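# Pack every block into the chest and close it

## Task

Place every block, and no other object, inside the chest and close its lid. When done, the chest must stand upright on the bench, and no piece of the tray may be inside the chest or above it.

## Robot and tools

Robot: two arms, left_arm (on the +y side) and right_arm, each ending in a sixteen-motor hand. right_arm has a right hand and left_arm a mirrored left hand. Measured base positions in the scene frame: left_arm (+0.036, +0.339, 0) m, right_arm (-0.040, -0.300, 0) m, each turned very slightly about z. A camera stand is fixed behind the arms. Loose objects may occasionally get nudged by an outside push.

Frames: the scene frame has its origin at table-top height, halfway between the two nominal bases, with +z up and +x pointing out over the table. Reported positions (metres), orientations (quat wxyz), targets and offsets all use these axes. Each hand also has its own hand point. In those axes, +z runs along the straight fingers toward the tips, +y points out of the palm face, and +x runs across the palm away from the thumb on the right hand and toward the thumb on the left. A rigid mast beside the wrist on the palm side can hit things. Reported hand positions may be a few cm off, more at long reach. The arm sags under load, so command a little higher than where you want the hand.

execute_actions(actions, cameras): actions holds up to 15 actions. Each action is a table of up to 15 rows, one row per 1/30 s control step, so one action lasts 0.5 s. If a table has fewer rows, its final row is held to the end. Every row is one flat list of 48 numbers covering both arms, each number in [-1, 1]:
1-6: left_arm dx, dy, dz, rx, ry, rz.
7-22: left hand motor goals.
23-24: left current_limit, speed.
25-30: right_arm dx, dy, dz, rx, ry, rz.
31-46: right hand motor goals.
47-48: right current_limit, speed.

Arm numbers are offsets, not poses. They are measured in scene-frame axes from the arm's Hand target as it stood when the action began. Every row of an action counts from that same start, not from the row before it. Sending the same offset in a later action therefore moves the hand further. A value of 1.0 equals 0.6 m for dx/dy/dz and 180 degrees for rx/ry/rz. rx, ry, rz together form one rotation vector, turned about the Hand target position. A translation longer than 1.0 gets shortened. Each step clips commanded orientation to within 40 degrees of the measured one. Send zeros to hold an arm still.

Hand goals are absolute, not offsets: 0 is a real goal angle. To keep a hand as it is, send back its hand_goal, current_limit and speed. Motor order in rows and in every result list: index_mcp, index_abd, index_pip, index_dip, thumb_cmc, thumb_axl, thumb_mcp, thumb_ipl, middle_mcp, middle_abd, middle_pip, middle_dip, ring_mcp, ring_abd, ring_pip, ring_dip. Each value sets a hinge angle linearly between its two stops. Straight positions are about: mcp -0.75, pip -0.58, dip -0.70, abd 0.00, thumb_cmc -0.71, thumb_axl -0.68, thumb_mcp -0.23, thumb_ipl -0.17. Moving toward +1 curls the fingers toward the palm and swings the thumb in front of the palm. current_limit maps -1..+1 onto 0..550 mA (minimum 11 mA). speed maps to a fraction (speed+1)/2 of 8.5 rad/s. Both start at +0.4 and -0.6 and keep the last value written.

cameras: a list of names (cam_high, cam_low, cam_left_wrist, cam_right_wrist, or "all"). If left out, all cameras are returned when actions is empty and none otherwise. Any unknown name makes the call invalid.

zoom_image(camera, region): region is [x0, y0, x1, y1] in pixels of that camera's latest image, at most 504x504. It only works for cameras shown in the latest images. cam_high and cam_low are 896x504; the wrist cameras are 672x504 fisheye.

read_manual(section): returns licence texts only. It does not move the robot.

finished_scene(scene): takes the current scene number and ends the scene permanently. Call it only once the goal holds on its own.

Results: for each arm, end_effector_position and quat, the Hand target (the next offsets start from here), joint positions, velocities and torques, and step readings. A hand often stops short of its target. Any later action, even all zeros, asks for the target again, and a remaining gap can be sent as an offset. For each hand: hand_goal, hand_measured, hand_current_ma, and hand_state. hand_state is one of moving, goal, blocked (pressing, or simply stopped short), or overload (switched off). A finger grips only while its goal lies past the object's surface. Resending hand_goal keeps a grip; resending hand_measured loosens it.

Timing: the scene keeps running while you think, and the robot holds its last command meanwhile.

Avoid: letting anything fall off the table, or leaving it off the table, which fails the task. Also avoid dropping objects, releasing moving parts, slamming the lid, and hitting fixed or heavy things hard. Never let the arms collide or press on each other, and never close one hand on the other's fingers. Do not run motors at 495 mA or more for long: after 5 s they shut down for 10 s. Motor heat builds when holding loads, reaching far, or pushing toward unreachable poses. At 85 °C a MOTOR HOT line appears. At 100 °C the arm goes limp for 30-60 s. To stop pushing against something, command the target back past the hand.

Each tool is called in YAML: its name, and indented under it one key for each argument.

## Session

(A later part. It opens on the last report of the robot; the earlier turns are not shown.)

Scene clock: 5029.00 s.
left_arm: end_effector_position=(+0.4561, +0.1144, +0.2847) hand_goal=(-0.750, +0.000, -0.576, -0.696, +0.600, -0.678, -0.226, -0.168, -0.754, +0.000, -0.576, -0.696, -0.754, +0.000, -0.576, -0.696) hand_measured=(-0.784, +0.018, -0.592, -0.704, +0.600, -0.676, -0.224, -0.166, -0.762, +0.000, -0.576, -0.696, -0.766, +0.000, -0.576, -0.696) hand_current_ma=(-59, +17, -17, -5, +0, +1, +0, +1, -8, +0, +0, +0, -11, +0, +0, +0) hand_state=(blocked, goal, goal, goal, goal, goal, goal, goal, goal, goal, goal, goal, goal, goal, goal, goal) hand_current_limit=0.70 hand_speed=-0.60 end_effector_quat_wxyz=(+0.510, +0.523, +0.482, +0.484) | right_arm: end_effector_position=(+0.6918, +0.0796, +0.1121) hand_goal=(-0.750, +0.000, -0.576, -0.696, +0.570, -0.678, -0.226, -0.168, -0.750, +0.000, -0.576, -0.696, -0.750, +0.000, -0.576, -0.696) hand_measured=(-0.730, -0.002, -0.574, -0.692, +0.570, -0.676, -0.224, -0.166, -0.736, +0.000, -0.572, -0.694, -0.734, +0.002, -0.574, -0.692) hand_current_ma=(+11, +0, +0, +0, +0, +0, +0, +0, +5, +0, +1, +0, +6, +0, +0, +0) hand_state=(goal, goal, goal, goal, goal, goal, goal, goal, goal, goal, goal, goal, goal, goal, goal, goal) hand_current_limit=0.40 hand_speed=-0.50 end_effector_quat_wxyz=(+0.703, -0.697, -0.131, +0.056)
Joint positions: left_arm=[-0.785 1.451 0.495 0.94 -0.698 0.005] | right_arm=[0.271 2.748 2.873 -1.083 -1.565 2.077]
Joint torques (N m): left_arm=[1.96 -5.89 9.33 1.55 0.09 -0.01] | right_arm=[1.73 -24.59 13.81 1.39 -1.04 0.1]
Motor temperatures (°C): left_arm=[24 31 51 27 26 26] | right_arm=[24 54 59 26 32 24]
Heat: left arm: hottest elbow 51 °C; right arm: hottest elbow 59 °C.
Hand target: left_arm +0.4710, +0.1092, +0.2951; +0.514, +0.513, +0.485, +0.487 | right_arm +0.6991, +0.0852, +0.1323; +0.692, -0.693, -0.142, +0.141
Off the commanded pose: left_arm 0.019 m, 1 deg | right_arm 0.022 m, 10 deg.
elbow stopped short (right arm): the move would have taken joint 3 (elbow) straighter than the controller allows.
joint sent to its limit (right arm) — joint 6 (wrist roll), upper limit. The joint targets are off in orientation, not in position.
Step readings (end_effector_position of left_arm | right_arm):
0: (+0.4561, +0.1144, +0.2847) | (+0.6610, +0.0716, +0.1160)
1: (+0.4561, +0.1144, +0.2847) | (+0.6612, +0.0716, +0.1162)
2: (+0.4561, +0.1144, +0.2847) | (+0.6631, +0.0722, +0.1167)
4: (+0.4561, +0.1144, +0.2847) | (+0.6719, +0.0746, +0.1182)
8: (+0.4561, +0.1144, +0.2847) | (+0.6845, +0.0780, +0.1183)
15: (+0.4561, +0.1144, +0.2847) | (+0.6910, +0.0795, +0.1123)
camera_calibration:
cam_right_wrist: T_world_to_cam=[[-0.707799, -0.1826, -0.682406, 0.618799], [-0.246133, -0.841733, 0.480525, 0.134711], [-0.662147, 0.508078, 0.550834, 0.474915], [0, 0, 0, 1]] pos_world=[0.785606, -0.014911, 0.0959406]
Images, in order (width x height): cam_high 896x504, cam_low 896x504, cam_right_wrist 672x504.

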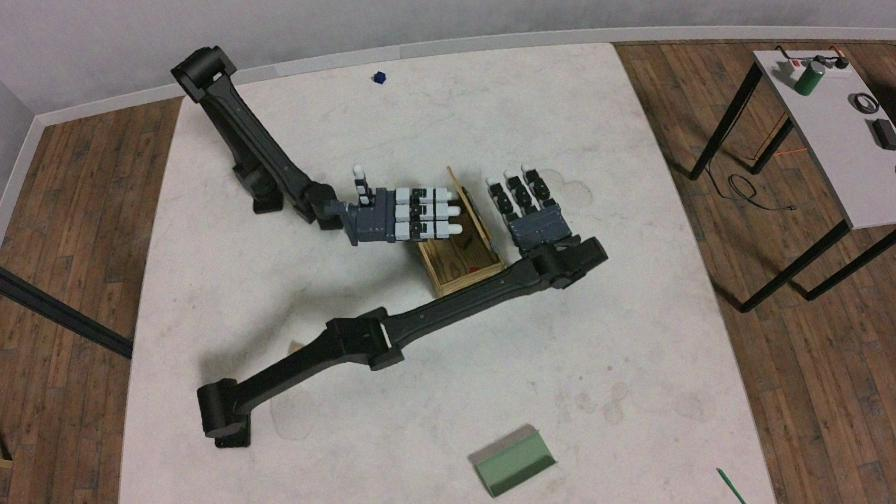

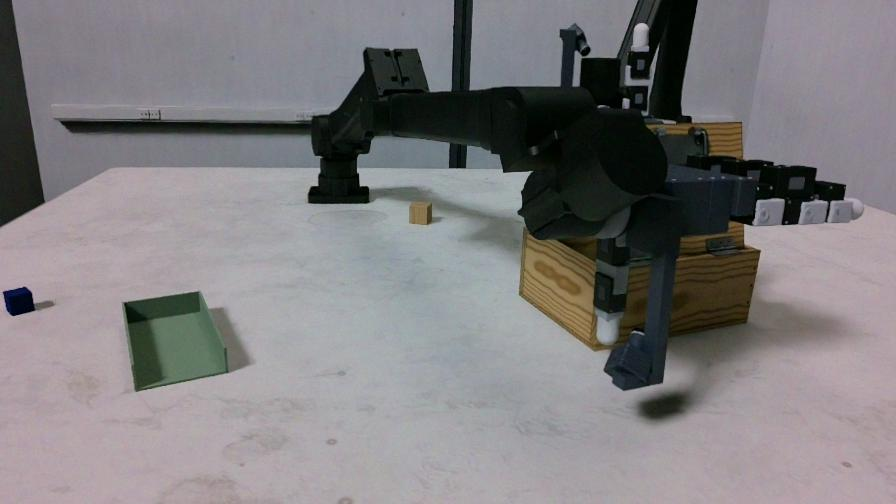

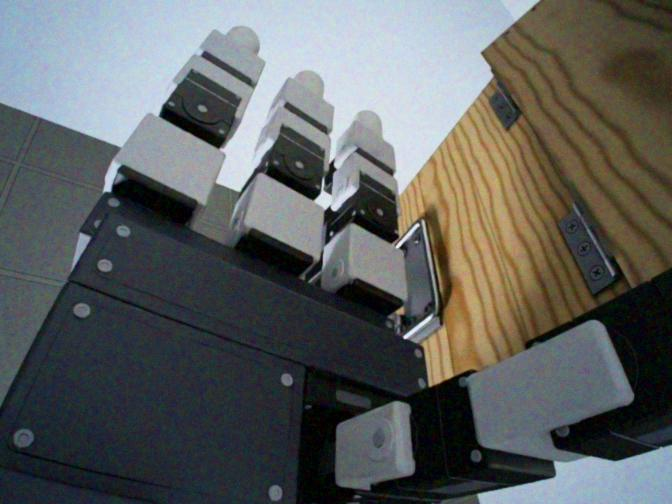

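execute_actions:
  actions:
    - [[0.008,0.003,0,0,0,0,-0.75,0,-0.576,-0.696,0.6,-0.678,-0.226,-0.168,-0.754,0,-0.576,-0.696,-0.754,0,-0.576,-0.696,0.7,-0.6,0,0,0,0,0,0,-0.75,0,-0.576,-0.696,0.571,-0.678,-0.226,-0.168,-0.75,0,-0.576,-0.696,-0.75,0,-0.576,-0.696,0.4,-0.5],[0.022,0.009,0,0,0,0,-0.75,0,-0.576,-0.696,0.6,-0.678,-0.226,-0.168,-0.754,0,-0.576,-0.696,-0.754,0,-0.576,-0.696,0.7,-0.6,0,0,0,0,0,0,-0.75,0,-0.576,-0.696,0.571,-0.678,-0.226,-0.168,-0.75,0,-0.576,-0.696,-0.75,0,-0.576,-0.696,0.4,-0.5]]
  cameras: ["cam_high","cam_low","cam_left_wrist"]

zoom_image:
  camera: "cam_low"
  region: [480, 90, 860, 400]

zoom_image:
  camera: "cam_high"
  region: [370, 150, 570, 320]

Scene clock: 5042.80 s.
left_arm: end_effector_position=(+0.4684, +0.1179, +0.2850) hand_goal=(-0.750, +0.000, -0.576, -0.696, +0.600, -0.678, -0.226, -0.168, -0.754, +0.000, -0.576, -0.696, -0.754, +0.000, -0.576, -0.696) hand_measured=(-0.784, +0.016, -0.592, -0.704, +0.600, -0.676, -0.224, -0.166, -0.762, +0.000, -0.576, -0.696, -0.766, +0.000, -0.576, -0.696) hand_current_ma=(-59, +13, -17, -5, +0, +1, +0, +1, -8, +0, +0, +0, -11, +0, +0, +0) hand_state=(blocked, goal, goal, goal, goal, goal, goal, goal, goal, goal, goal, goal, goal, goal, goal, goal) hand_current_limit=0.70 hand_speed=-0.60 end_effector_quat_wxyz=(+0.511, +0.524, +0.481, +0.483) | right_arm: end_effector_position=(+0.6918, +0.0796, +0.1120) hand_goal=(-0.750, +0.000, -0.576, -0.696, +0.570, -0.678, -0.226, -0.168, -0.750, +0.000, -0.576, -0.696, -0.750, +0.000, -0.576, -0.696) hand_measured=(-0.730, -0.002, -0.574, -0.692, +0.570, -0.676, -0.224, -0.166, -0.736, +0.000, -0.572, -0.694, -0.734, +0.002, -0.574, -0.692) hand_current_ma=(+11, +0, +0, +0, +0, +0, +0, +0, +5, +0, +1, +0, +6, +0, +0, +0) hand_state=(goal, goal, goal, goal, goal, goal, goal, goal, goal, goal, goal, goal, goal, goal, goal, goal) hand_current_limit=0.40 hand_speed=-0.50 end_effector_quat_wxyz=(+0.703, -0.697, -0.130, +0.056)
Joint positions: left_arm=[-0.752 1.464 0.512 0.938 -0.661 0.005] | right_arm=[0.271 2.748 2.873 -1.083 -1.565 2.077]
Joint torques (N m): left_arm=[2.32 -6.07 9.36 1.58 0.05 -0.03] | right_arm=[1.79 -24.59 13.82 1.43 -1.03 0.1]
Motor temperatures (°C): left_arm=[24 31 51 27 26 26] | right_arm=[24 55 64 26 31 24]
Heat: left arm: hottest elbow 51 °C; right arm: hottest elbow 64 °C.
Hand target: left_arm +0.4842, +0.1146, +0.2952; +0.514, +0.513, +0.485, +0.487 | right_arm +0.6990, +0.0852, +0.1323; +0.692, -0.693, -0.142, +0.141
Off the commanded pose: left_arm 0.019 m, 1 deg | right_arm 0.022 m, 10 deg.
elbow stopped short (right arm): the move would have taken joint 3 (elbow) straighter than the controller allows.
joint sent to its limit (right arm) — joint 6 (wrist roll), upper limit. The joint targets are off in orientation, not in position.
Step readings (end_effector_position of left_arm | right_arm):
0: (+0.4561, +0.1144, +0.2847) | (+0.6918, +0.0796, +0.1121)
1: (+0.4561, +0.1143, +0.2847) | (+0.6918, +0.0796, +0.1121)
2: (+0.4563, +0.1142, +0.2847) | (+0.6918, +0.0796, +0.1121)
4: (+0.4580, +0.1141, +0.2845) | (+0.6918, +0.0796, +0.1120)
8: (+0.4649, +0.1168, +0.2849) | (+0.6918, +0.0796, +0.1120)
15: (+0.4684, +0.1179, +0.2850) | (+0.6918, +0.0796, +0.1120)
camera_calibration:
cam_left_wrist: T_world_to_cam=[[-0.0659034, -0.773692, -0.630125, 0.27162], [-0.693899, 0.489337, -0.528255, 0.370503], [0.71705, 0.402429, -0.569113, -0.0991114], [0, 0, 0, 1]] pos_world=[0.34606, 0.0687349, 0.310469]
Images, in order (width x height): cam_high 896x504, cam_low 896x504, cam_left_wrist 672x504.

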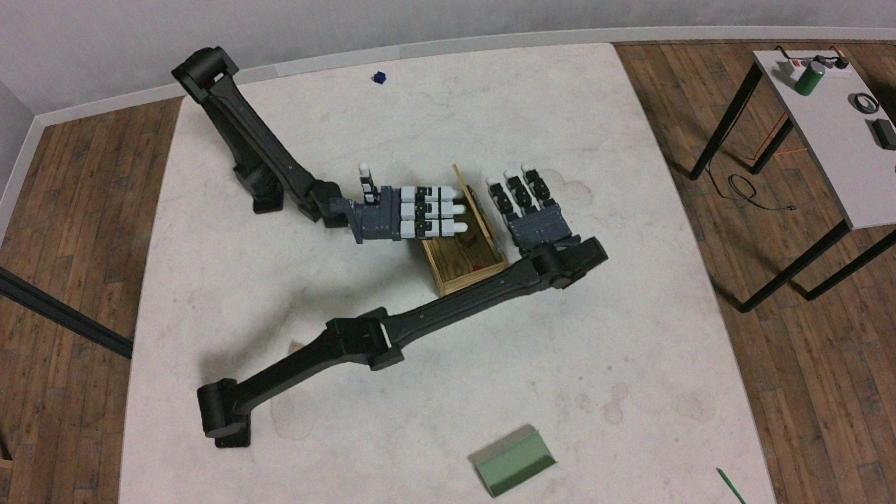

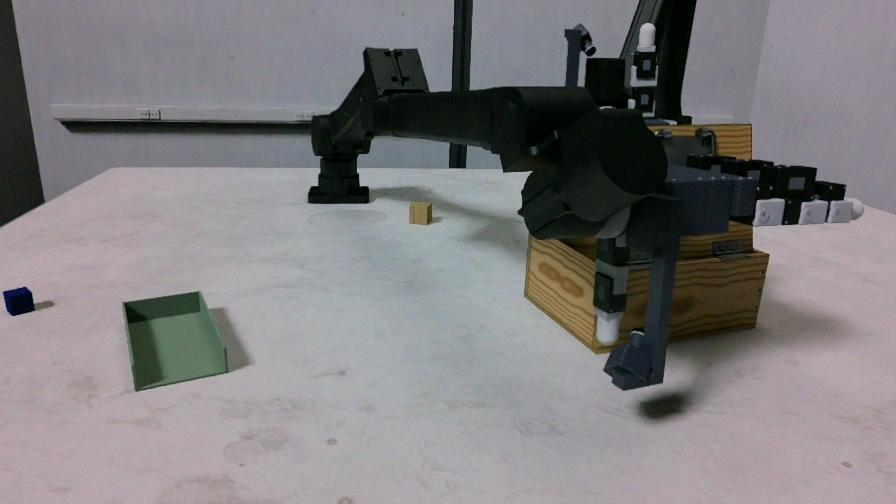

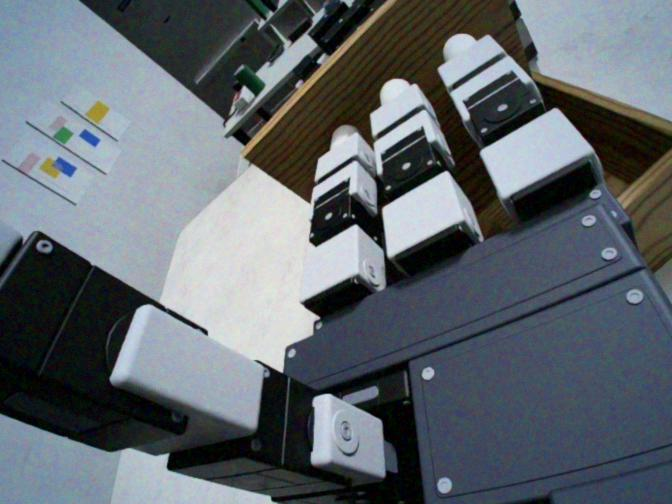

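Scaled by 1.326.

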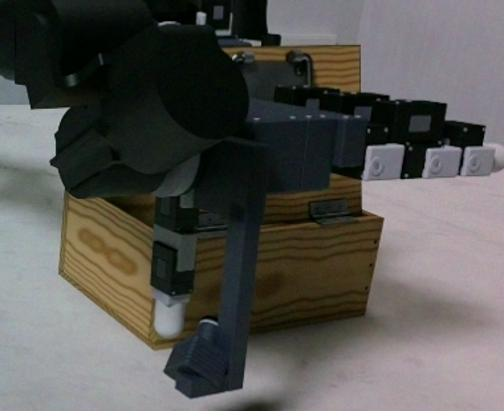

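Scaled by 2.520.

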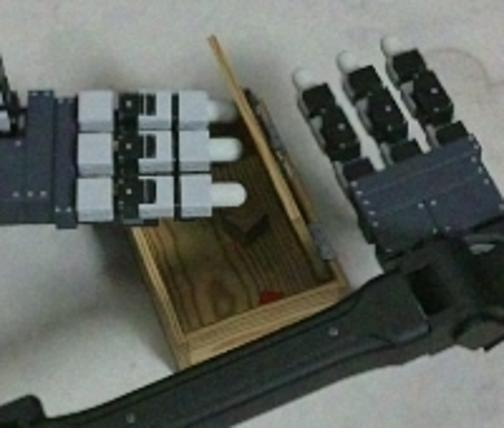

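execute_actions:
  actions:
    - [[0,0,0,0,0,0,-0.75,0,-0.576,-0.696,0.6,-0.678,-0.226,-0.168,-0.754,0,-0.576,-0.696,-0.754,0,-0.576,-0.696,0.7,-0.6,0.01,0,0.15,0,0,0,-0.75,0,-0.576,-0.696,0.571,-0.678,-0.226,-0.168,-0.75,0,-0.576,-0.696,-0.75,0,-0.576,-0.696,0.4,-0.5]]
    - [[0,0,0,0,0,0,-0.75,0,-0.576,-0.696,0.6,-0.678,-0.226,-0.168,-0.754,0,-0.576,-0.696,-0.754,0,-0.576,-0.696,0.7,-0.6,0,-0.05,0.15,0,0,0,-0.75,0,-0.576,-0.696,0.571,-0.678,-0.226,-0.168,-0.75,0,-0.576,-0.696,-0.75,0,-0.576,-0.696,0.4,-0.5]]
    - [[0,0,0,0,0,0,-0.75,0,-0.576,-0.696,0.6,-0.678,-0.226,-0.168,-0.754,0,-0.576,-0.696,-0.754,0,-0.576,-0.696,0.7,-0.6,-0.02,-0.25,0.05,0,0,0,-0.75,0,-0.576,-0.696,0.571,-0.678,-0.226,-0.168,-0.75,0,-0.576,-0.696,-0.75,0,-0.576,-0.696,0.4,-0.5]]
    - [[0,0,0,0,0,0,-0.75,0,-0.576,-0.696,0.6,-0.678,-0.226,-0.168,-0.754,0,-0.576,-0.696,-0.754,0,-0.576,-0.696,0.7,-0.6,-0.02,-0.25,0,0,0,0,-0.75,0,-0.576,-0.696,0.571,-0.678,-0.226,-0.168,-0.75,0,-0.576,-0.696,-0.75,0,-0.576,-0.696,0.4,-0.5]]
  cameras: ["cam_high","cam_low"]

zoom_image:
  camera: "cam_high"
  region: [400, 160, 520, 300]

zoom_image:
  camera: "cam_low"
  region: [480, 90, 860, 400]

Scene clock: 5074.67 s.
left_arm: end_effector_position=(+0.4684, +0.1179, +0.2850) hand_goal=(-0.750, +0.000, -0.576, -0.696, +0.600, -0.678, -0.226, -0.168, -0.754, +0.000, -0.576, -0.696, -0.754, +0.000, -0.576, -0.696) hand_measured=(-0.784, +0.016, -0.592, -0.704, +0.600, -0.676, -0.224, -0.166, -0.762, +0.000, -0.576, -0.696, -0.766, +0.000, -0.576, -0.696) hand_current_ma=(-59, +13, -17, -5, +0, +1, +0, +1, -8, +0, +0, +0, -11, +0, +0, +0) hand_state=(blocked, goal, goal, goal, goal, goal, goal, goal, goal, goal, goal, goal, goal, goal, goal, goal) hand_current_limit=0.70 hand_speed=-0.60 end_effector_quat_wxyz=(+0.511, +0.524, +0.481, +0.483) | right_arm: end_effector_position=(+0.6892, -0.2485, +0.3202) hand_goal=(-0.750, +0.000, -0.576, -0.696, +0.570, -0.678, -0.226, -0.168, -0.750, +0.000, -0.576, -0.696, -0.750, +0.000, -0.576, -0.696) hand_measured=(-0.730, -0.002, -0.574, -0.692, +0.570, -0.676, -0.224, -0.166, -0.736, +0.000, -0.572, -0.694, -0.734, +0.002, -0.574, -0.692) hand_current_ma=(+11, +0, +0, +0, +0, +0, +0, +0, +5, +0, +1, +0, +6, +0, +0, +0) hand_state=(goal, goal, goal, goal, goal, goal, goal, goal, goal, goal, goal, goal, goal, goal, goal, goal) hand_current_limit=0.40 hand_speed=-0.50 end_effector_quat_wxyz=(+0.707, -0.702, +0.080, -0.038)
Joint positions: left_arm=[-0.752 1.464 0.512 0.938 -0.661 0.005] | right_arm=[-0.165 2.439 2.835 -1.535 -1.572 2.062]
Joint torques (N m): left_arm=[2.14 -6.24 9.36 1.63 0.04 0] | right_arm=[1.85 -24.47 8.46 0.5 -1.28 -0.11]
Motor temperatures (°C): left_arm=[24 31 52 27 26 26] | right_arm=[24 56 68 26 31 24]
Heat: left arm: hottest elbow 52 °C; right arm: hottest elbow 68 °C.
Hand target: left_arm +0.4842, +0.1146, +0.2952; +0.514, +0.513, +0.485, +0.487 | right_arm +0.6811, -0.2446, +0.3423; +0.692, -0.693, -0.142, +0.141
Off the commanded pose: left_arm 0.019 m, 2 deg | right_arm 0.024 m, 33 deg.
elbow stopped short (right arm): the move would have taken joint 3 (elbow) straighter than the controller allows.
joint sent to its limit (right arm) — joint 5 (wrist yaw), lower limit. The joint targets are off in orientation, not in position.
Step readings (end_effector_position of left_arm | right_arm):
0: (+0.4684, +0.1179, +0.2850) | (+0.6918, +0.0796, +0.1120)
1: (+0.4684, +0.1179, +0.2850) | (+0.6919, +0.0795, +0.1119)
2: (+0.4684, +0.1179, +0.2850) | (+0.6926, +0.0793, +0.1111)
4: (+0.4684, +0.1179, +0.2850) | (+0.6944, +0.0787, +0.1119)
8: (+0.4684, +0.1179, +0.2850) | (+0.6961, +0.0783, +0.1272)
15: (+0.4684, +0.1179, +0.2850) | (+0.6967, +0.0780, +0.1753)
16: (+0.4684, +0.1179, +0.2850) | (+0.6971, +0.0781, +0.1807)
17: (+0.4684, +0.1179, +0.2850) | (+0.6971, +0.0779, +0.1875)
19: (+0.4684, +0.1179, +0.2850) | (+0.6975, +0.0763, +0.1985)
23: (+0.4684, +0.1179, +0.2850) | (+0.6959, +0.0726, +0.2318)
30: (+0.4684, +0.1179, +0.2850) | (+0.6950, +0.0622, +0.2823)
31: (+0.4684, +0.1179, +0.2850) | (+0.6956, +0.0604, +0.2855)
32: (+0.4684, +0.1179, +0.2850) | (+0.6948, +0.0557, +0.2891)
34: (+0.4684, +0.1179, +0.2850) | (+0.6895, +0.0445, +0.2931)
38: (+0.4684, +0.1179, +0.2850) | (+0.6956, -0.0097, +0.2965)
45: (+0.4684, +0.1179, +0.2850) | (+0.7144, -0.1152, +0.2955)
46: (+0.4684, +0.1179, +0.2850) | (+0.7150, -0.1233, +0.2955)
47: (+0.4684, +0.1179, +0.2850) | (+0.7145, -0.1322, +0.2958)
49: (+0.4684, +0.1179, +0.2850) | (+0.7113, -0.1467, +0.2971)
53: (+0.4684, +0.1179, +0.2850) | (+0.7052, -0.1887, +0.3055)
60: (+0.4684, +0.1179, +0.2850) | (+0.6951, -0.2593, +0.3206)
Images, in order (width x height): cam_high 896x504, cam_low 896x504.

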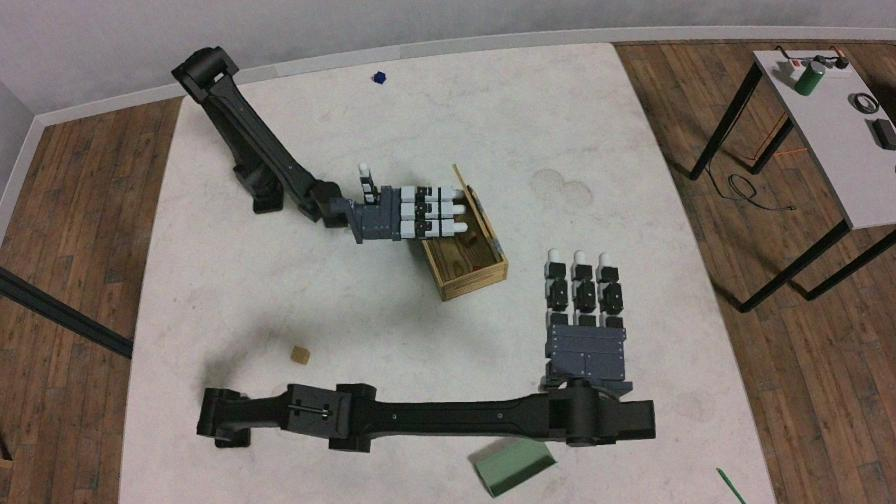

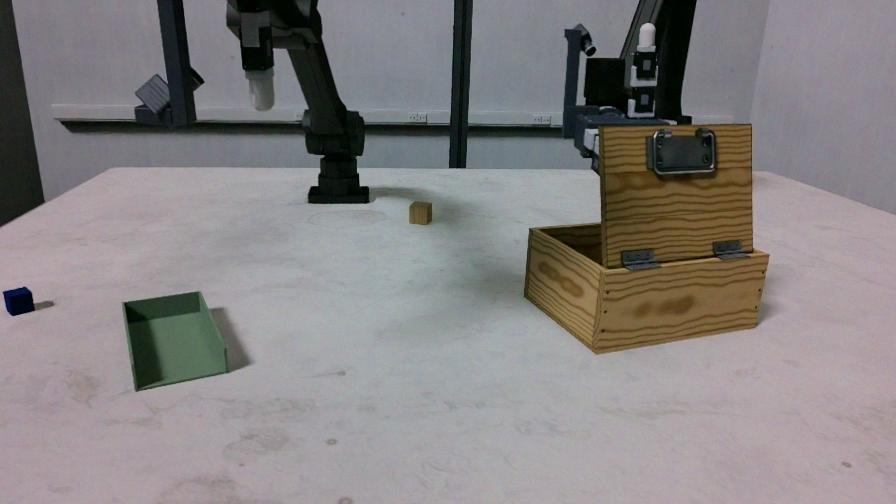

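Scaled by 3.600.

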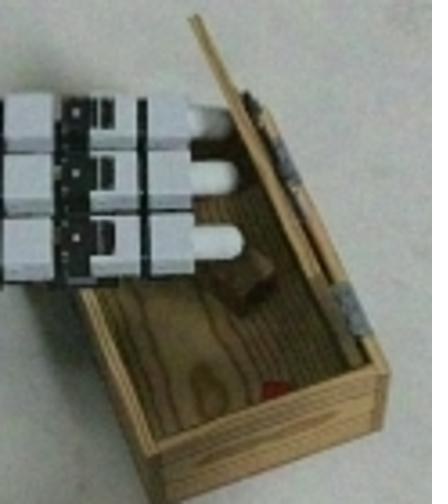

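Scaled by 1.326.

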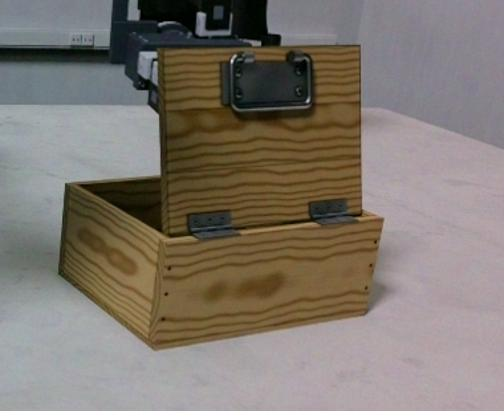

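execute_actions:
  actions:
    - [[0,0,0,0,0,0,-0.75,0,-0.576,-0.696,0.6,-0.678,-0.226,-0.168,-0.754,0,-0.576,-0.696,-0.754,0,-0.576,-0.696,0.7,-0.6,-0.1,-0.2,0.05,0,0,0,-0.75,0,-0.576,-0.696,0.571,-0.678,-0.226,-0.168,-0.75,0,-0.576,-0.696,-0.75,0,-0.576,-0.696,0.4,-0.5]]
  cameras: ["cam_left_wrist","cam_high"]

zoom_image:
  camera: "cam_left_wrist"
  region: [400, 0, 672, 230]

Scene clock: 5090.07 s.
left_arm: end_effector_position=(+0.4684, +0.1179, +0.2850) hand_goal=(-0.750, +0.000, -0.576, -0.696, +0.600, -0.678, -0.226, -0.168, -0.754, +0.000, -0.576, -0.696, -0.754, +0.000, -0.576, -0.696) hand_measured=(-0.784, +0.016, -0.592, -0.704, +0.600, -0.676, -0.224, -0.166, -0.762, +0.000, -0.576, -0.696, -0.766, +0.000, -0.576, -0.696) hand_current_ma=(-59, +13, -17, -5, +0, +1, +0, +1, -8, +0, +0, +0, -11, +0, +0, +0) hand_state=(blocked, goal, goal, goal, goal, goal, goal, goal, goal, goal, goal, goal, goal, goal, goal, goal) hand_current_limit=0.70 hand_speed=-0.60 end_effector_quat_wxyz=(+0.511, +0.524, +0.481, +0.483) | right_arm: end_effector_position=(+0.6264, -0.3664, +0.3590) hand_goal=(-0.750, +0.000, -0.576, -0.696, +0.570, -0.678, -0.226, -0.168, -0.750, +0.000, -0.576, -0.696, -0.750, +0.000, -0.576, -0.696) hand_measured=(-0.730, -0.002, -0.574, -0.692, +0.570, -0.676, -0.224, -0.166, -0.736, +0.000, -0.572, -0.694, -0.734, +0.002, -0.574, -0.692) hand_current_ma=(+11, +0, +0, +0, +0, +0, +0, +0, +5, +0, +1, +0, +6, +0, +0, +0) hand_state=(goal, goal, goal, goal, goal, goal, goal, goal, goal, goal, goal, goal, goal, goal, goal, goal) hand_current_limit=0.40 hand_speed=-0.50 end_effector_quat_wxyz=(+0.702, -0.687, +0.163, -0.090)
Joint positions: left_arm=[-0.752 1.464 0.512 0.938 -0.661 0.005] | right_arm=[-0.358 2.2 2.51 -1.673 -1.573 1.884]
Joint torques (N m): left_arm=[2.26 -5.95 9.37 1.54 0.04 -0.03] | right_arm=[1.61 -21.36 8.54 0.49 -1.33 -0.11]
Motor temperatures (°C): left_arm=[24 31 52 27 26 26] | right_arm=[24 53 64 26 32 24]
Heat: left arm: hottest elbow 52 °C; right arm: hottest elbow 64 °C.
Hand target: left_arm +0.4842, +0.1146, +0.2952; +0.514, +0.513, +0.485, +0.487 | right_arm +0.6211, -0.3648, +0.3723; +0.700, -0.698, -0.100, +0.114
Off the commanded pose: left_arm 0.019 m, 2 deg | right_arm 0.014 m, 44 deg; orientation clipped.
joint sent to its limit (right arm) — joint 5 (wrist yaw), lower limit. The joint targets are off in orientation, not in position.
Step readings (end_effector_position of left_arm | right_arm):
0: (+0.4684, +0.1179, +0.2850) | (+0.6893, -0.2485, +0.3202)
1: (+0.4684, +0.1179, +0.2850) | (+0.6891, -0.2487, +0.3199)
2: (+0.4684, +0.1179, +0.2850) | (+0.6869, -0.2511, +0.3202)
4: (+0.4684, +0.1179, +0.2850) | (+0.6775, -0.2573, +0.3207)
8: (+0.4684, +0.1179, +0.2850) | (+0.6604, -0.2974, +0.3291)
15: (+0.4684, +0.1179, +0.2850) | (+0.6322, -0.3836, +0.3532)
camera_calibration:
cam_left_wrist: T_world_to_cam=[[-0.0659034, -0.773692, -0.630125, 0.27162], [-0.693899, 0.489337, -0.528255, 0.370503], [0.71705, 0.402429, -0.569113, -0.0991114], [0, 0, 0, 1]] pos_world=[0.34606, 0.0687349, 0.310469]
Images, in order (width x height): cam_high 896x504, cam_left_wrist 672x504.

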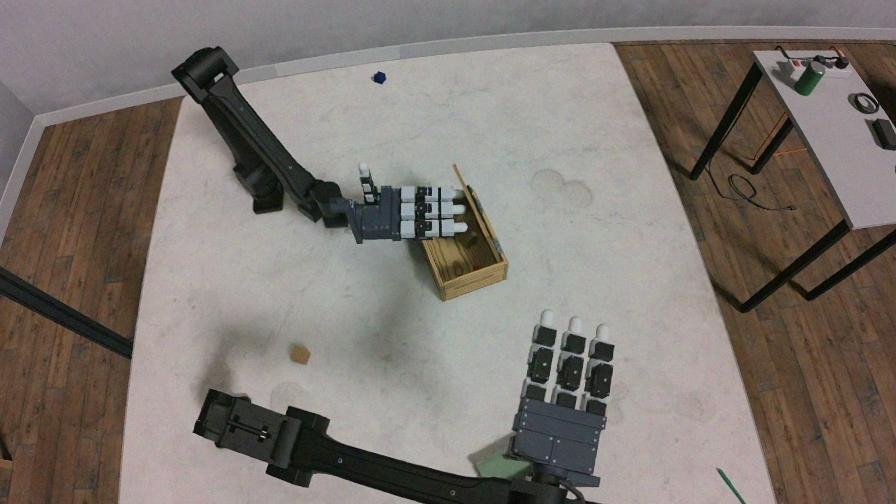

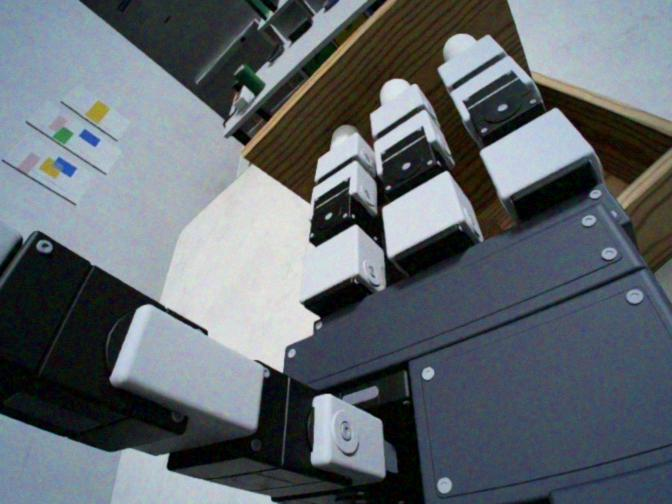

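Scaled by 1.853 from the camera's 672x504 image, which has a finer 960x720 frame.

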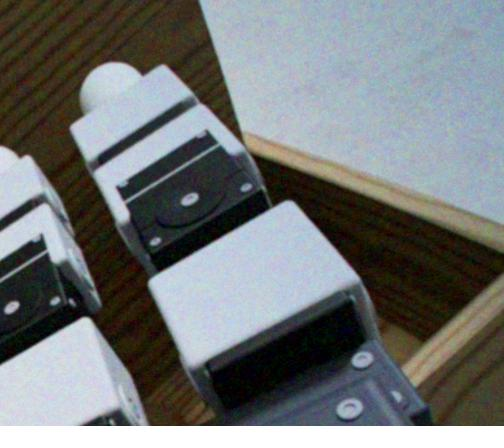

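zoom_image:
  camera: "cam_high"
  region: [440, 225, 520, 305]

Scaled by 6.300.

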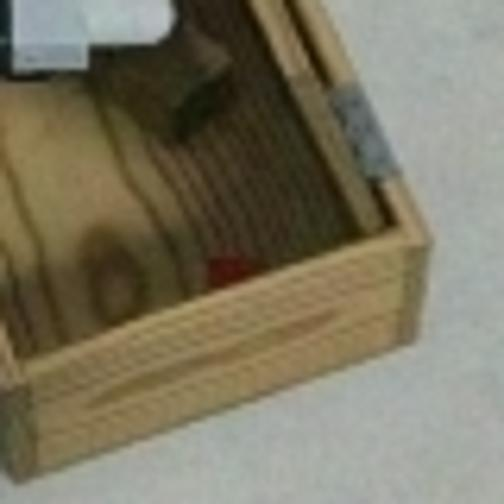

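zoom_image:
  camera: "cam_low"
  region: [0, 260, 90, 340]

zoom_image:
  camera: "cam_low"
  region: [380, 180, 460, 240]

This scene's latest camera images include none from cam_low. They are from: cam_high, cam_left_wrist. cam_low's image comes with the result of a call that names it in "cameras".

This scene's latest camera images include none from cam_low. They are from: cam_high, cam_left_wrist. cam_low's image comes with the result of a call that names it in "cameras".

execute_actions:
  actions:
    - [[0,0,0,0,0,0,-0.75,0,-0.576,-0.696,0.6,-0.678,-0.226,-0.168,-0.754,0,-0.576,-0.696,-0.754,0,-0.576,-0.696,0.7,-0.6,-0.1,-0.17,-0.05,-0.044,0.005,-0.152,-0.14,0,-0.11,-0.23,0.571,-0.678,-0.056,-0.168,-0.75,0,-0.576,-0.696,-0.75,0,-0.576,-0.696,0.4,-0.5]]
    - [[0,0,0,0,0,0,-0.75,0,-0.576,-0.696,0.6,-0.678,-0.226,-0.168,-0.754,0,-0.576,-0.696,-0.754,0,-0.576,-0.696,0.7,-0.6,0,-0.14,-0.1,-0.044,0.005,-0.152,-0.14,0,-0.11,-0.23,0.571,-0.678,-0.056,-0.168,-0.75,0,-0.576,-0.696,-0.75,0,-0.576,-0.696,0.4,-0.5]]
    - [[0,0,0,0,0,0,-0.75,0,-0.576,-0.696,0.6,-0.678,-0.226,-0.168,-0.754,0,-0.576,-0.696,-0.754,0,-0.576,-0.696,0.7,-0.6,0,-0.03,-0.1,0,0,0,-0.14,0,-0.11,-0.23,0.571,-0.678,-0.056,-0.168,-0.75,0,-0.576,-0.696,-0.75,0,-0.576,-0.696,0.4,-0.5]]
  cameras: ["cam_low","cam_high","cam_right_wrist"]

zoom_image:
  camera: "cam_low"
  region: [0, 240, 140, 340]

Scene clock: 5195.63 s.
left_arm: end_effector_position=(+0.4684, +0.1179, +0.2850) hand_goal=(-0.750, +0.000, -0.576, -0.696, +0.600, -0.678, -0.226, -0.168, -0.754, +0.000, -0.576, -0.696, -0.754, +0.000, -0.576, -0.696) hand_measured=(-0.784, +0.016, -0.592, -0.704, +0.600, -0.676, -0.224, -0.166, -0.762, +0.000, -0.576, -0.696, -0.766, +0.000, -0.576, -0.696) hand_current_ma=(-59, +13, -17, -5, +0, +1, +0, +1, -8, +0, +0, +0, -11, +0, +0, +0) hand_state=(blocked, goal, goal, goal, goal, goal, goal, goal, goal, goal, goal, goal, goal, goal, goal, goal) hand_current_limit=0.70 hand_speed=-0.60 end_effector_quat_wxyz=(+0.511, +0.524, +0.481, +0.483) | right_arm: end_effector_position=(+0.5606, -0.5597, +0.2102) hand_goal=(-0.140, +0.000, -0.110, -0.230, +0.570, -0.678, -0.056, -0.168, -0.750, +0.000, -0.576, -0.696, -0.750, +0.000, -0.576, -0.696) hand_measured=(-0.134, -0.002, -0.112, -0.232, +0.570, -0.676, -0.058, -0.166, -0.738, +0.000, -0.572, -0.694, -0.736, +0.002, -0.574, -0.692) hand_current_ma=(+1, +0, +0, +0, +0, +0, +0, +0, +5, +0, +1, +0, +5, +0, +0, +0) hand_state=(goal, goal, goal, goal, goal, goal, goal, goal, goal, goal, goal, goal, goal, goal, goal, goal) hand_current_limit=0.40 hand_speed=-0.50 end_effector_quat_wxyz=(-0.582, +0.747, -0.269, +0.176)
Joint positions: left_arm=[-0.752 1.464 0.512 0.938 -0.661 0.005] | right_arm=[-0.629 2.13 2.117 -1.533 -1.306 1.647]
Joint torques (N m): left_arm=[2.26 -6.3 9.37 1.59 0.03 -0.04] | right_arm=[0.5 -20.37 9.22 0.72 -1.21 -0.1]
Motor temperatures (°C): left_arm=[24 31 53 27 26 26] | right_arm=[24 50 55 26 33 24]
Heat: left arm: hottest elbow 53 °C; right arm: hottest elbow 55 °C.
Hand target: left_arm +0.4842, +0.1146, +0.2952; +0.514, +0.513, +0.485, +0.487 | right_arm +0.5611, -0.5687, +0.2222; -0.576, +0.751, -0.257, +0.196
Off the commanded pose: left_arm 0.019 m, 2 deg | right_arm 0.015 m, 3 deg.
Step readings (end_effector_position of left_arm | right_arm):
0: (+0.4684, +0.1179, +0.2850) | (+0.6265, -0.3664, +0.3589)
1: (+0.4684, +0.1179, +0.2850) | (+0.6265, -0.3668, +0.3578)
2: (+0.4684, +0.1179, +0.2850) | (+0.6246, -0.3700, +0.3545)
4: (+0.4684, +0.1179, +0.2850) | (+0.6157, -0.3787, +0.3419)
8: (+0.4684, +0.1179, +0.2850) | (+0.5951, -0.4189, +0.3231)
15: (+0.4684, +0.1179, +0.2850) | (+0.5649, -0.4862, +0.3159)
16: (+0.4684, +0.1179, +0.2850) | (+0.5630, -0.4892, +0.3166)
17: (+0.4684, +0.1179, +0.2850) | (+0.5614, -0.4925, +0.3147)
19: (+0.4684, +0.1179, +0.2850) | (+0.5602, -0.5010, +0.3085)
23: (+0.4684, +0.1179, +0.2850) | (+0.5605, -0.5198, +0.2962)
30: (+0.4684, +0.1179, +0.2850) | (+0.5578, -0.5490, +0.2825)
31: (+0.4684, +0.1179, +0.2850) | (+0.5577, -0.5508, +0.2809)
32: (+0.4684, +0.1179, +0.2850) | (+0.5578, -0.5517, +0.2783)
34: (+0.4684, +0.1179, +0.2850) | (+0.5576, -0.5519, +0.2695)
38: (+0.4684, +0.1179, +0.2850) | (+0.5571, -0.5533, +0.2423)
45: (+0.4684, +0.1179, +0.2850) | (+0.5606, -0.5582, +0.2110)
camera_calibration:
cam_right_wrist: T_world_to_cam=[[-0.745928, 0.385855, -0.542869, 0.786369], [-0.6498, -0.242793, 0.720286, 0.028273], [0.146121, 0.890038, 0.431835, 0.444446], [0, 0, 0, 1]] pos_world=[0.540003, -0.692134, 0.214604]
Images, in order (width x height): cam_high 896x504, cam_low 896x504, cam_right_wrist 672x504.

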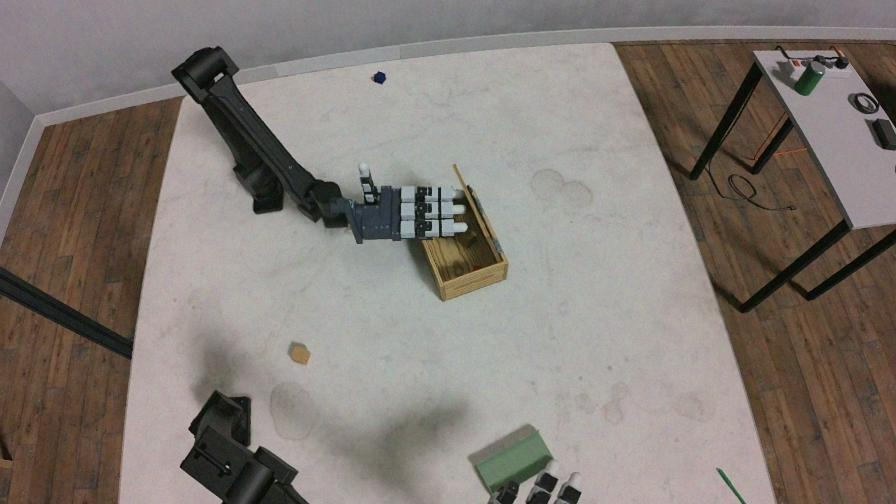

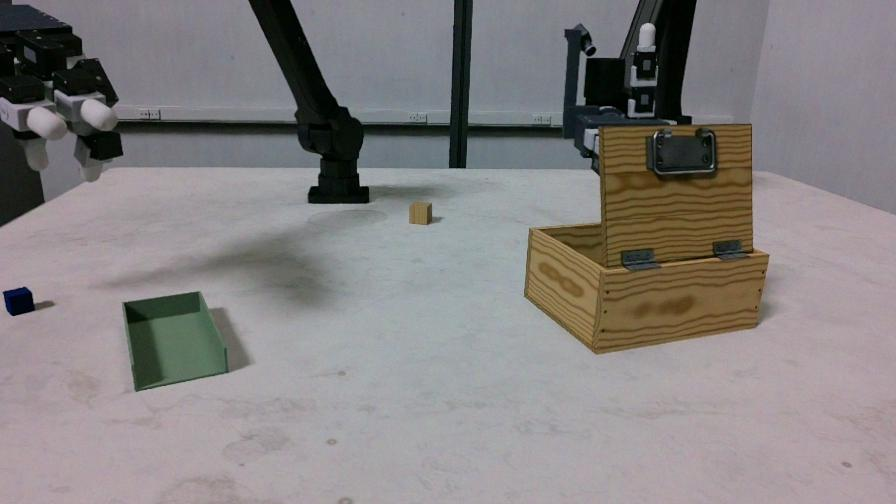

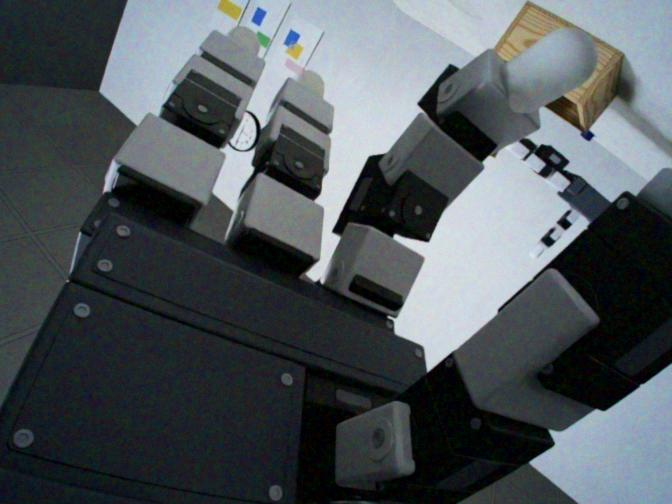

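Scaled by 3.600.

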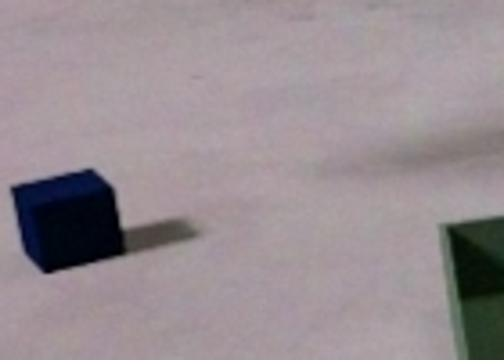

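execute_actions:
  actions:
    - [[0,0,0,0,0,0,-0.75,0,-0.576,-0.696,0.6,-0.678,-0.226,-0.168,-0.754,0,-0.576,-0.696,-0.754,0,-0.576,-0.696,0.7,-0.6,0,-0.103,-0.15,0,0,0,-0.14,0,-0.11,-0.23,0.571,-0.678,-0.056,-0.168,-0.75,0,-0.576,-0.696,-0.75,0,-0.576,-0.696,0.4,-0.5]]
  cameras: ["cam_low","cam_right_wrist"]

zoom_image:
  camera: "cam_low"
  region: [0, 140, 200, 340]

Scene clock: 5236.53 s.
left_arm: end_effector_position=(+0.4684, +0.1179, +0.2850) hand_goal=(-0.750, +0.000, -0.576, -0.696, +0.600, -0.678, -0.226, -0.168, -0.754, +0.000, -0.576, -0.696, -0.754, +0.000, -0.576, -0.696) hand_measured=(-0.784, +0.016, -0.592, -0.704, +0.600, -0.676, -0.224, -0.166, -0.762, +0.000, -0.576, -0.696, -0.766, +0.000, -0.576, -0.696) hand_current_ma=(-59, +13, -17, -5, +0, +1, +0, +1, -8, +0, +0, +0, -11, +0, +0, +0) hand_state=(blocked, goal, goal, goal, goal, goal, goal, goal, goal, goal, goal, goal, goal, goal, goal, goal) hand_current_limit=0.70 hand_speed=-0.60 end_effector_quat_wxyz=(+0.511, +0.524, +0.481, +0.483) | right_arm: end_effector_position=(+0.5472, -0.6271, +0.0994) hand_goal=(-0.140, +0.000, -0.110, -0.230, +0.570, -0.678, -0.056, -0.168, -0.750, +0.000, -0.576, -0.696, -0.750, +0.000, -0.576, -0.696) hand_measured=(-0.134, -0.002, -0.112, -0.232, +0.570, -0.676, -0.058, -0.166, -0.738, +0.000, -0.572, -0.694, -0.736, +0.002, -0.574, -0.692) hand_current_ma=(+1, +0, +0, +0, +0, +0, +0, +0, +5, +0, +1, +0, +5, +0, +0, +0) hand_state=(goal, goal, goal, goal, goal, goal, goal, goal, goal, goal, goal, goal, goal, goal, goal, goal) hand_current_limit=0.40 hand_speed=-0.50 end_effector_quat_wxyz=(-0.582, +0.740, -0.287, +0.175)
Joint positions: left_arm=[-0.752 1.464 0.512 0.938 -0.661 0.005] | right_arm=[-0.72 2.34 2.185 -1.641 -1.3 1.418]
Joint torques (N m): left_arm=[2.2 -6.18 9.39 1.59 0.05 -0.04] | right_arm=[2.26 -23.06 12.01 -0.29 -1.22 -0.11]
Motor temperatures (°C): left_arm=[24 31 53 27 26 26] | right_arm=[24 49 56 26 32 24]
Heat: left arm: hottest elbow 53 °C; right arm: hottest elbow 56 °C.
Hand target: left_arm +0.4842, +0.1146, +0.2952; +0.514, +0.513, +0.485, +0.487 | right_arm +0.5611, -0.6304, +0.1323; -0.576, +0.751, -0.257, +0.196
Off the commanded pose: left_arm 0.019 m, 2 deg | right_arm 0.036 m, 4 deg.
Step readings (end_effector_position of left_arm | right_arm):
0: (+0.4684, +0.1179, +0.2850) | (+0.5607, -0.5597, +0.2102)
1: (+0.4684, +0.1179, +0.2850) | (+0.5607, -0.5601, +0.2101)
2: (+0.4684, +0.1179, +0.2850) | (+0.5607, -0.5626, +0.2087)
4: (+0.4684, +0.1179, +0.2850) | (+0.5616, -0.5683, +0.2028)
8: (+0.4684, +0.1179, +0.2850) | (+0.5570, -0.5930, +0.1684)
15: (+0.4684, +0.1179, +0.2850) | (+0.5412, -0.6235, +0.0954)
camera_calibration:
cam_right_wrist: T_world_to_cam=[[-0.744959, 0.417575, -0.520256, 0.759334], [-0.641742, -0.235557, 0.729849, 0.08217], [0.182217, 0.877578, 0.443456, 0.525571], [0, 0, 0, 1]] pos_world=[0.522637, -0.758953, 0.102009]
Images, in order (width x height): cam_low 896x504, cam_right_wrist 672x504.

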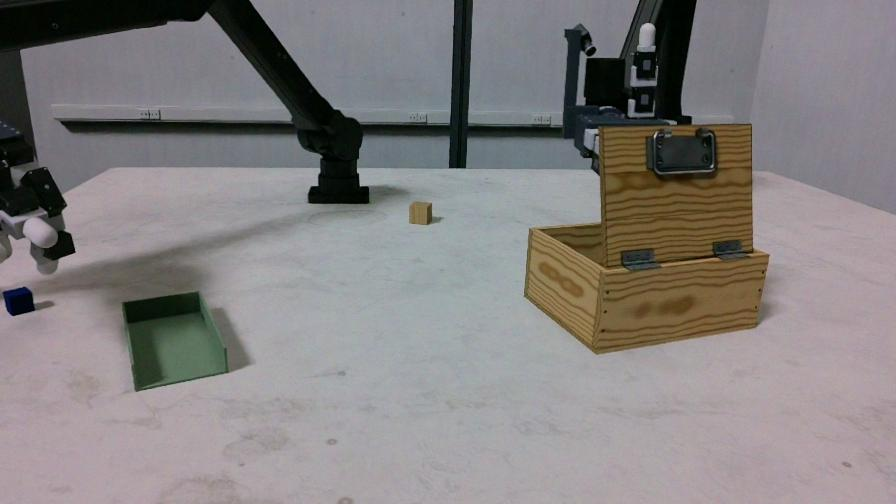

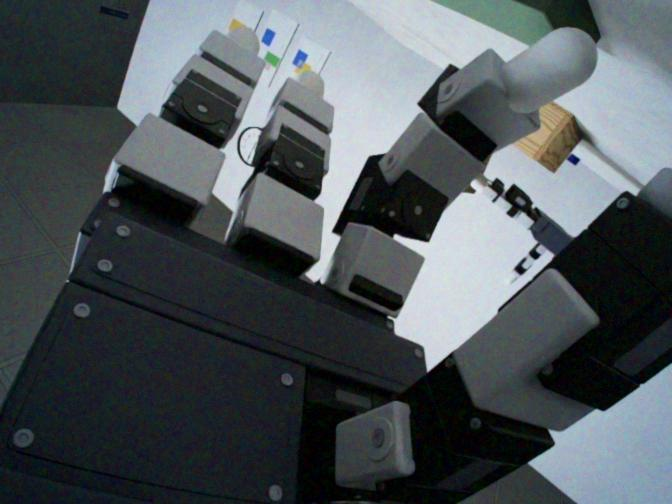

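Scaled by 2.520.

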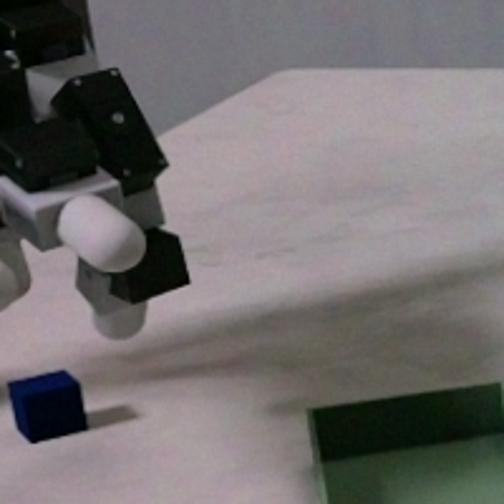

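execute_actions:
  actions:
    - [[0,0,0,0,0,0,-0.75,0,-0.576,-0.696,0.6,-0.678,-0.226,-0.168,-0.754,0,-0.576,-0.696,-0.754,0,-0.576,-0.696,0.7,-0.6,0.023,0.003,-0.05,0,0,0,-0.14,0,-0.11,-0.23,0.571,-0.678,-0.056,-0.168,-0.75,0,-0.576,-0.696,-0.75,0,-0.576,-0.696,0.4,-0.5]]
  cameras: ["cam_low"]

zoom_image:
  camera: "cam_low"
  region: [0, 200, 120, 340]

Scene clock: 5265.53 s.
left_arm: end_effector_position=(+0.4684, +0.1179, +0.2850) hand_goal=(-0.750, +0.000, -0.576, -0.696, +0.600, -0.678, -0.226, -0.168, -0.754, +0.000, -0.576, -0.696, -0.754, +0.000, -0.576, -0.696) hand_measured=(-0.784, +0.016, -0.592, -0.704, +0.600, -0.676, -0.224, -0.166, -0.762, +0.000, -0.576, -0.696, -0.766, +0.000, -0.576, -0.696) hand_current_ma=(-59, +13, -17, -5, +0, +1, +0, +1, -8, +0, +0, +0, -11, +0, +0, +0) hand_state=(blocked, goal, goal, goal, goal, goal, goal, goal, goal, goal, goal, goal, goal, goal, goal, goal) hand_current_limit=0.70 hand_speed=-0.60 end_effector_quat_wxyz=(+0.511, +0.524, +0.481, +0.483) | right_arm: end_effector_position=(+0.5600, -0.6244, +0.0868) hand_goal=(-0.140, +0.000, -0.110, -0.230, +0.570, -0.678, -0.056, -0.168, -0.750, +0.000, -0.576, -0.696, -0.750, +0.000, -0.576, -0.696) hand_measured=(-0.134, -0.002, -0.112, -0.232, +0.570, -0.676, -0.058, -0.166, -0.738, +0.000, -0.572, -0.694, -0.736, +0.002, -0.574, -0.692) hand_current_ma=(+1, +0, +0, +0, +0, +0, +0, +0, +5, +0, +1, +0, +5, +0, +0, +0) hand_state=(goal, goal, goal, goal, goal, goal, goal, goal, goal, goal, goal, goal, goal, goal, goal, goal) hand_current_limit=0.40 hand_speed=-0.50 end_effector_quat_wxyz=(-0.582, +0.744, -0.275, +0.179)
Joint positions: left_arm=[-0.752 1.464 0.512 0.938 -0.661 0.005] | right_arm=[-0.705 2.367 2.205 -1.611 -1.303 1.417]
Joint torques (N m): left_arm=[2.08 -6.07 9.37 1.59 0.04 -0.04] | right_arm=[2.37 -20.95 12.55 0.36 -1.23 0.05]
Motor temperatures (°C): left_arm=[24 31 53 27 26 26] | right_arm=[24 51 55 26 32 24]
Heat: left arm: hottest elbow 53 °C; right arm: hottest elbow 55 °C.
Hand target: left_arm +0.4842, +0.1146, +0.2952; +0.514, +0.513, +0.485, +0.487 | right_arm +0.5749, -0.6287, +0.1022; -0.576, +0.751, -0.257, +0.196
Off the commanded pose: left_arm 0.019 m, 2 deg | right_arm 0.022 m, 3 deg.
Step readings (end_effector_position of left_arm | right_arm):
0: (+0.4684, +0.1179, +0.2850) | (+0.5472, -0.6272, +0.0994)
1: (+0.4684, +0.1179, +0.2850) | (+0.5472, -0.6272, +0.0994)
2: (+0.4684, +0.1179, +0.2850) | (+0.5473, -0.6273, +0.0995)
4: (+0.4684, +0.1179, +0.2850) | (+0.5490, -0.6280, +0.0994)
8: (+0.4684, +0.1179, +0.2850) | (+0.5557, -0.6291, +0.0983)
15: (+0.4684, +0.1179, +0.2850) | (+0.5598, -0.6253, +0.0900)
Images, in order (width x height): cam_low 896x504.

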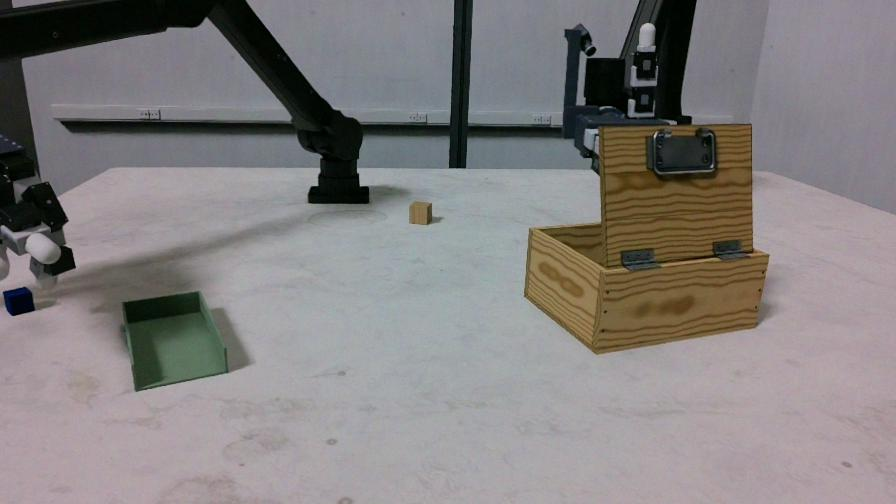

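Scaled by 3.600.

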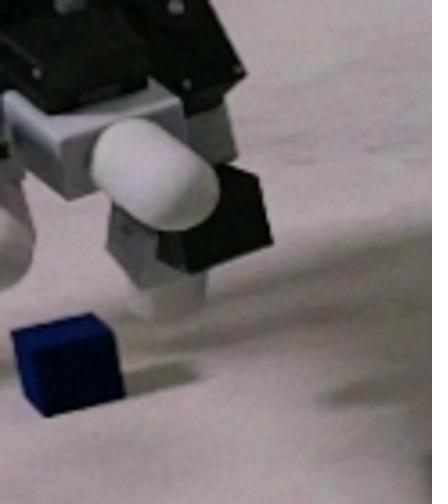

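execute_actions:
  actions:
    - [[0,0,0,0,0,0,-0.75,0,-0.576,-0.696,0.6,-0.678,-0.226,-0.168,-0.754,0,-0.576,-0.696,-0.754,0,-0.576,-0.696,0.7,-0.6,0,0,-0.03,0,0,0,-0.14,0,-0.11,-0.23,0.571,-0.678,-0.056,-0.168,-0.75,0,-0.576,-0.696,-0.75,0,-0.576,-0.696,0.4,-0.5],[0,0,0,0,0,0,-0.75,0,-0.576,-0.696,0.6,-0.678,-0.226,-0.168,-0.754,0,-0.576,-0.696,-0.754,0,-0.576,-0.696,0.7,-0.6,0,0,-0.058,0,0,0,-0.14,0,-0.11,-0.23,0.571,-0.678,-0.056,-0.168,-0.75,0,-0.576,-0.696,-0.75,0,-0.576,-0.696,0.4,-0.5]]
  cameras: ["cam_low"]

zoom_image:
  camera: "cam_low"
  region: [0, 200, 120, 340]

Scene clock: 5295.10 s.
left_arm: end_effector_position=(+0.4684, +0.1179, +0.2850) hand_goal=(-0.750, +0.000, -0.576, -0.696, +0.600, -0.678, -0.226, -0.168, -0.754, +0.000, -0.576, -0.696, -0.754, +0.000, -0.576, -0.696) hand_measured=(-0.784, +0.016, -0.592, -0.704, +0.600, -0.676, -0.224, -0.166, -0.762, +0.000, -0.576, -0.696, -0.766, +0.000, -0.576, -0.696) hand_current_ma=(-59, +13, -17, -5, +0, +1, +0, +1, -8, +0, +0, +0, -11, +0, +0, +0) hand_state=(blocked, goal, goal, goal, goal, goal, goal, goal, goal, goal, goal, goal, goal, goal, goal, goal) hand_current_limit=0.70 hand_speed=-0.60 end_effector_quat_wxyz=(+0.511, +0.524, +0.481, +0.483) | right_arm: end_effector_position=(+0.5687, -0.6319, +0.0655) hand_goal=(-0.140, +0.000, -0.110, -0.230, +0.570, -0.678, -0.056, -0.168, -0.750, +0.000, -0.576, -0.696, -0.750, +0.000, -0.576, -0.696) hand_measured=(-0.134, -0.002, -0.112, -0.232, +0.570, -0.676, -0.058, -0.166, -0.738, +0.000, -0.572, -0.694, -0.736, +0.002, -0.574, -0.692) hand_current_ma=(+1, +0, +0, +0, +0, +0, +0, +0, +5, +0, +1, +0, +5, +0, +0, +0) hand_state=(goal, goal, goal, goal, goal, goal, goal, goal, goal, goal, goal, goal, goal, goal, goal, goal) hand_current_limit=0.40 hand_speed=-0.50 end_effector_quat_wxyz=(-0.577, +0.748, -0.265, +0.193)
Joint positions: left_arm=[-0.752 1.464 0.512 0.938 -0.661 0.005] | right_arm=[-0.705 2.396 2.205 -1.546 -1.303 1.417]
Joint torques (N m): left_arm=[2.26 -6.3 9.39 1.57 0.04 -0.05] | right_arm=[2.26 -21.42 8.77 0.44 -1.23 0]
Motor temperatures (°C): left_arm=[24 31 53 27 26 26] | right_arm=[24 53 62 26 32 24]
Heat: left arm: hottest elbow 53 °C; right arm: hottest elbow 62 °C.
Hand target: left_arm +0.4842, +0.1146, +0.2952; +0.514, +0.513, +0.485, +0.487 | right_arm +0.5749, -0.6287, +0.0675; -0.576, +0.751, -0.257, +0.196
Off the commanded pose: left_arm 0.019 m, 2 deg | right_arm 0.007 m, 1 deg.
Step readings (end_effector_position of left_arm | right_arm):
0: (+0.4684, +0.1179, +0.2850) | (+0.5600, -0.6244, +0.0868)
1: (+0.4684, +0.1179, +0.2850) | (+0.5601, -0.6245, +0.0868)
2: (+0.4684, +0.1179, +0.2850) | (+0.5606, -0.6249, +0.0866)
4: (+0.4684, +0.1179, +0.2850) | (+0.5629, -0.6269, +0.0852)
8: (+0.4684, +0.1179, +0.2850) | (+0.5673, -0.6306, +0.0783)
15: (+0.4684, +0.1179, +0.2850) | (+0.5686, -0.6318, +0.0665)
Images, in order (width x height): cam_low 896x504.

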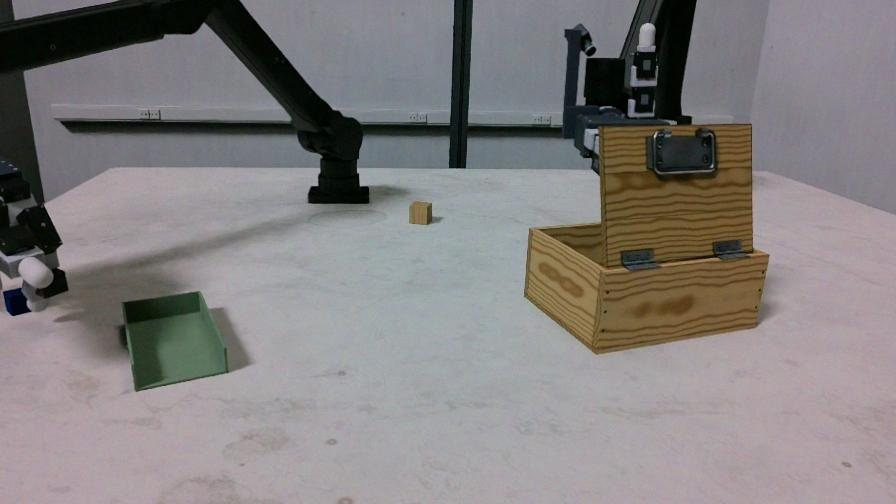

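Scaled by 3.600.

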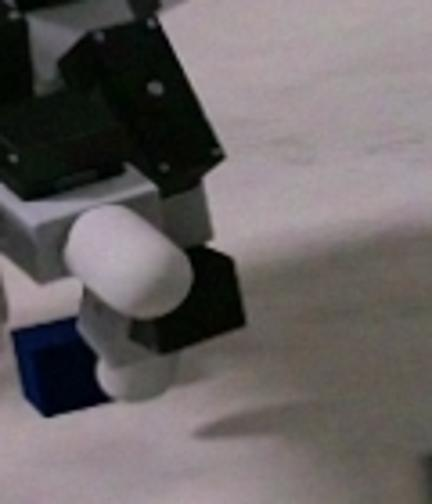

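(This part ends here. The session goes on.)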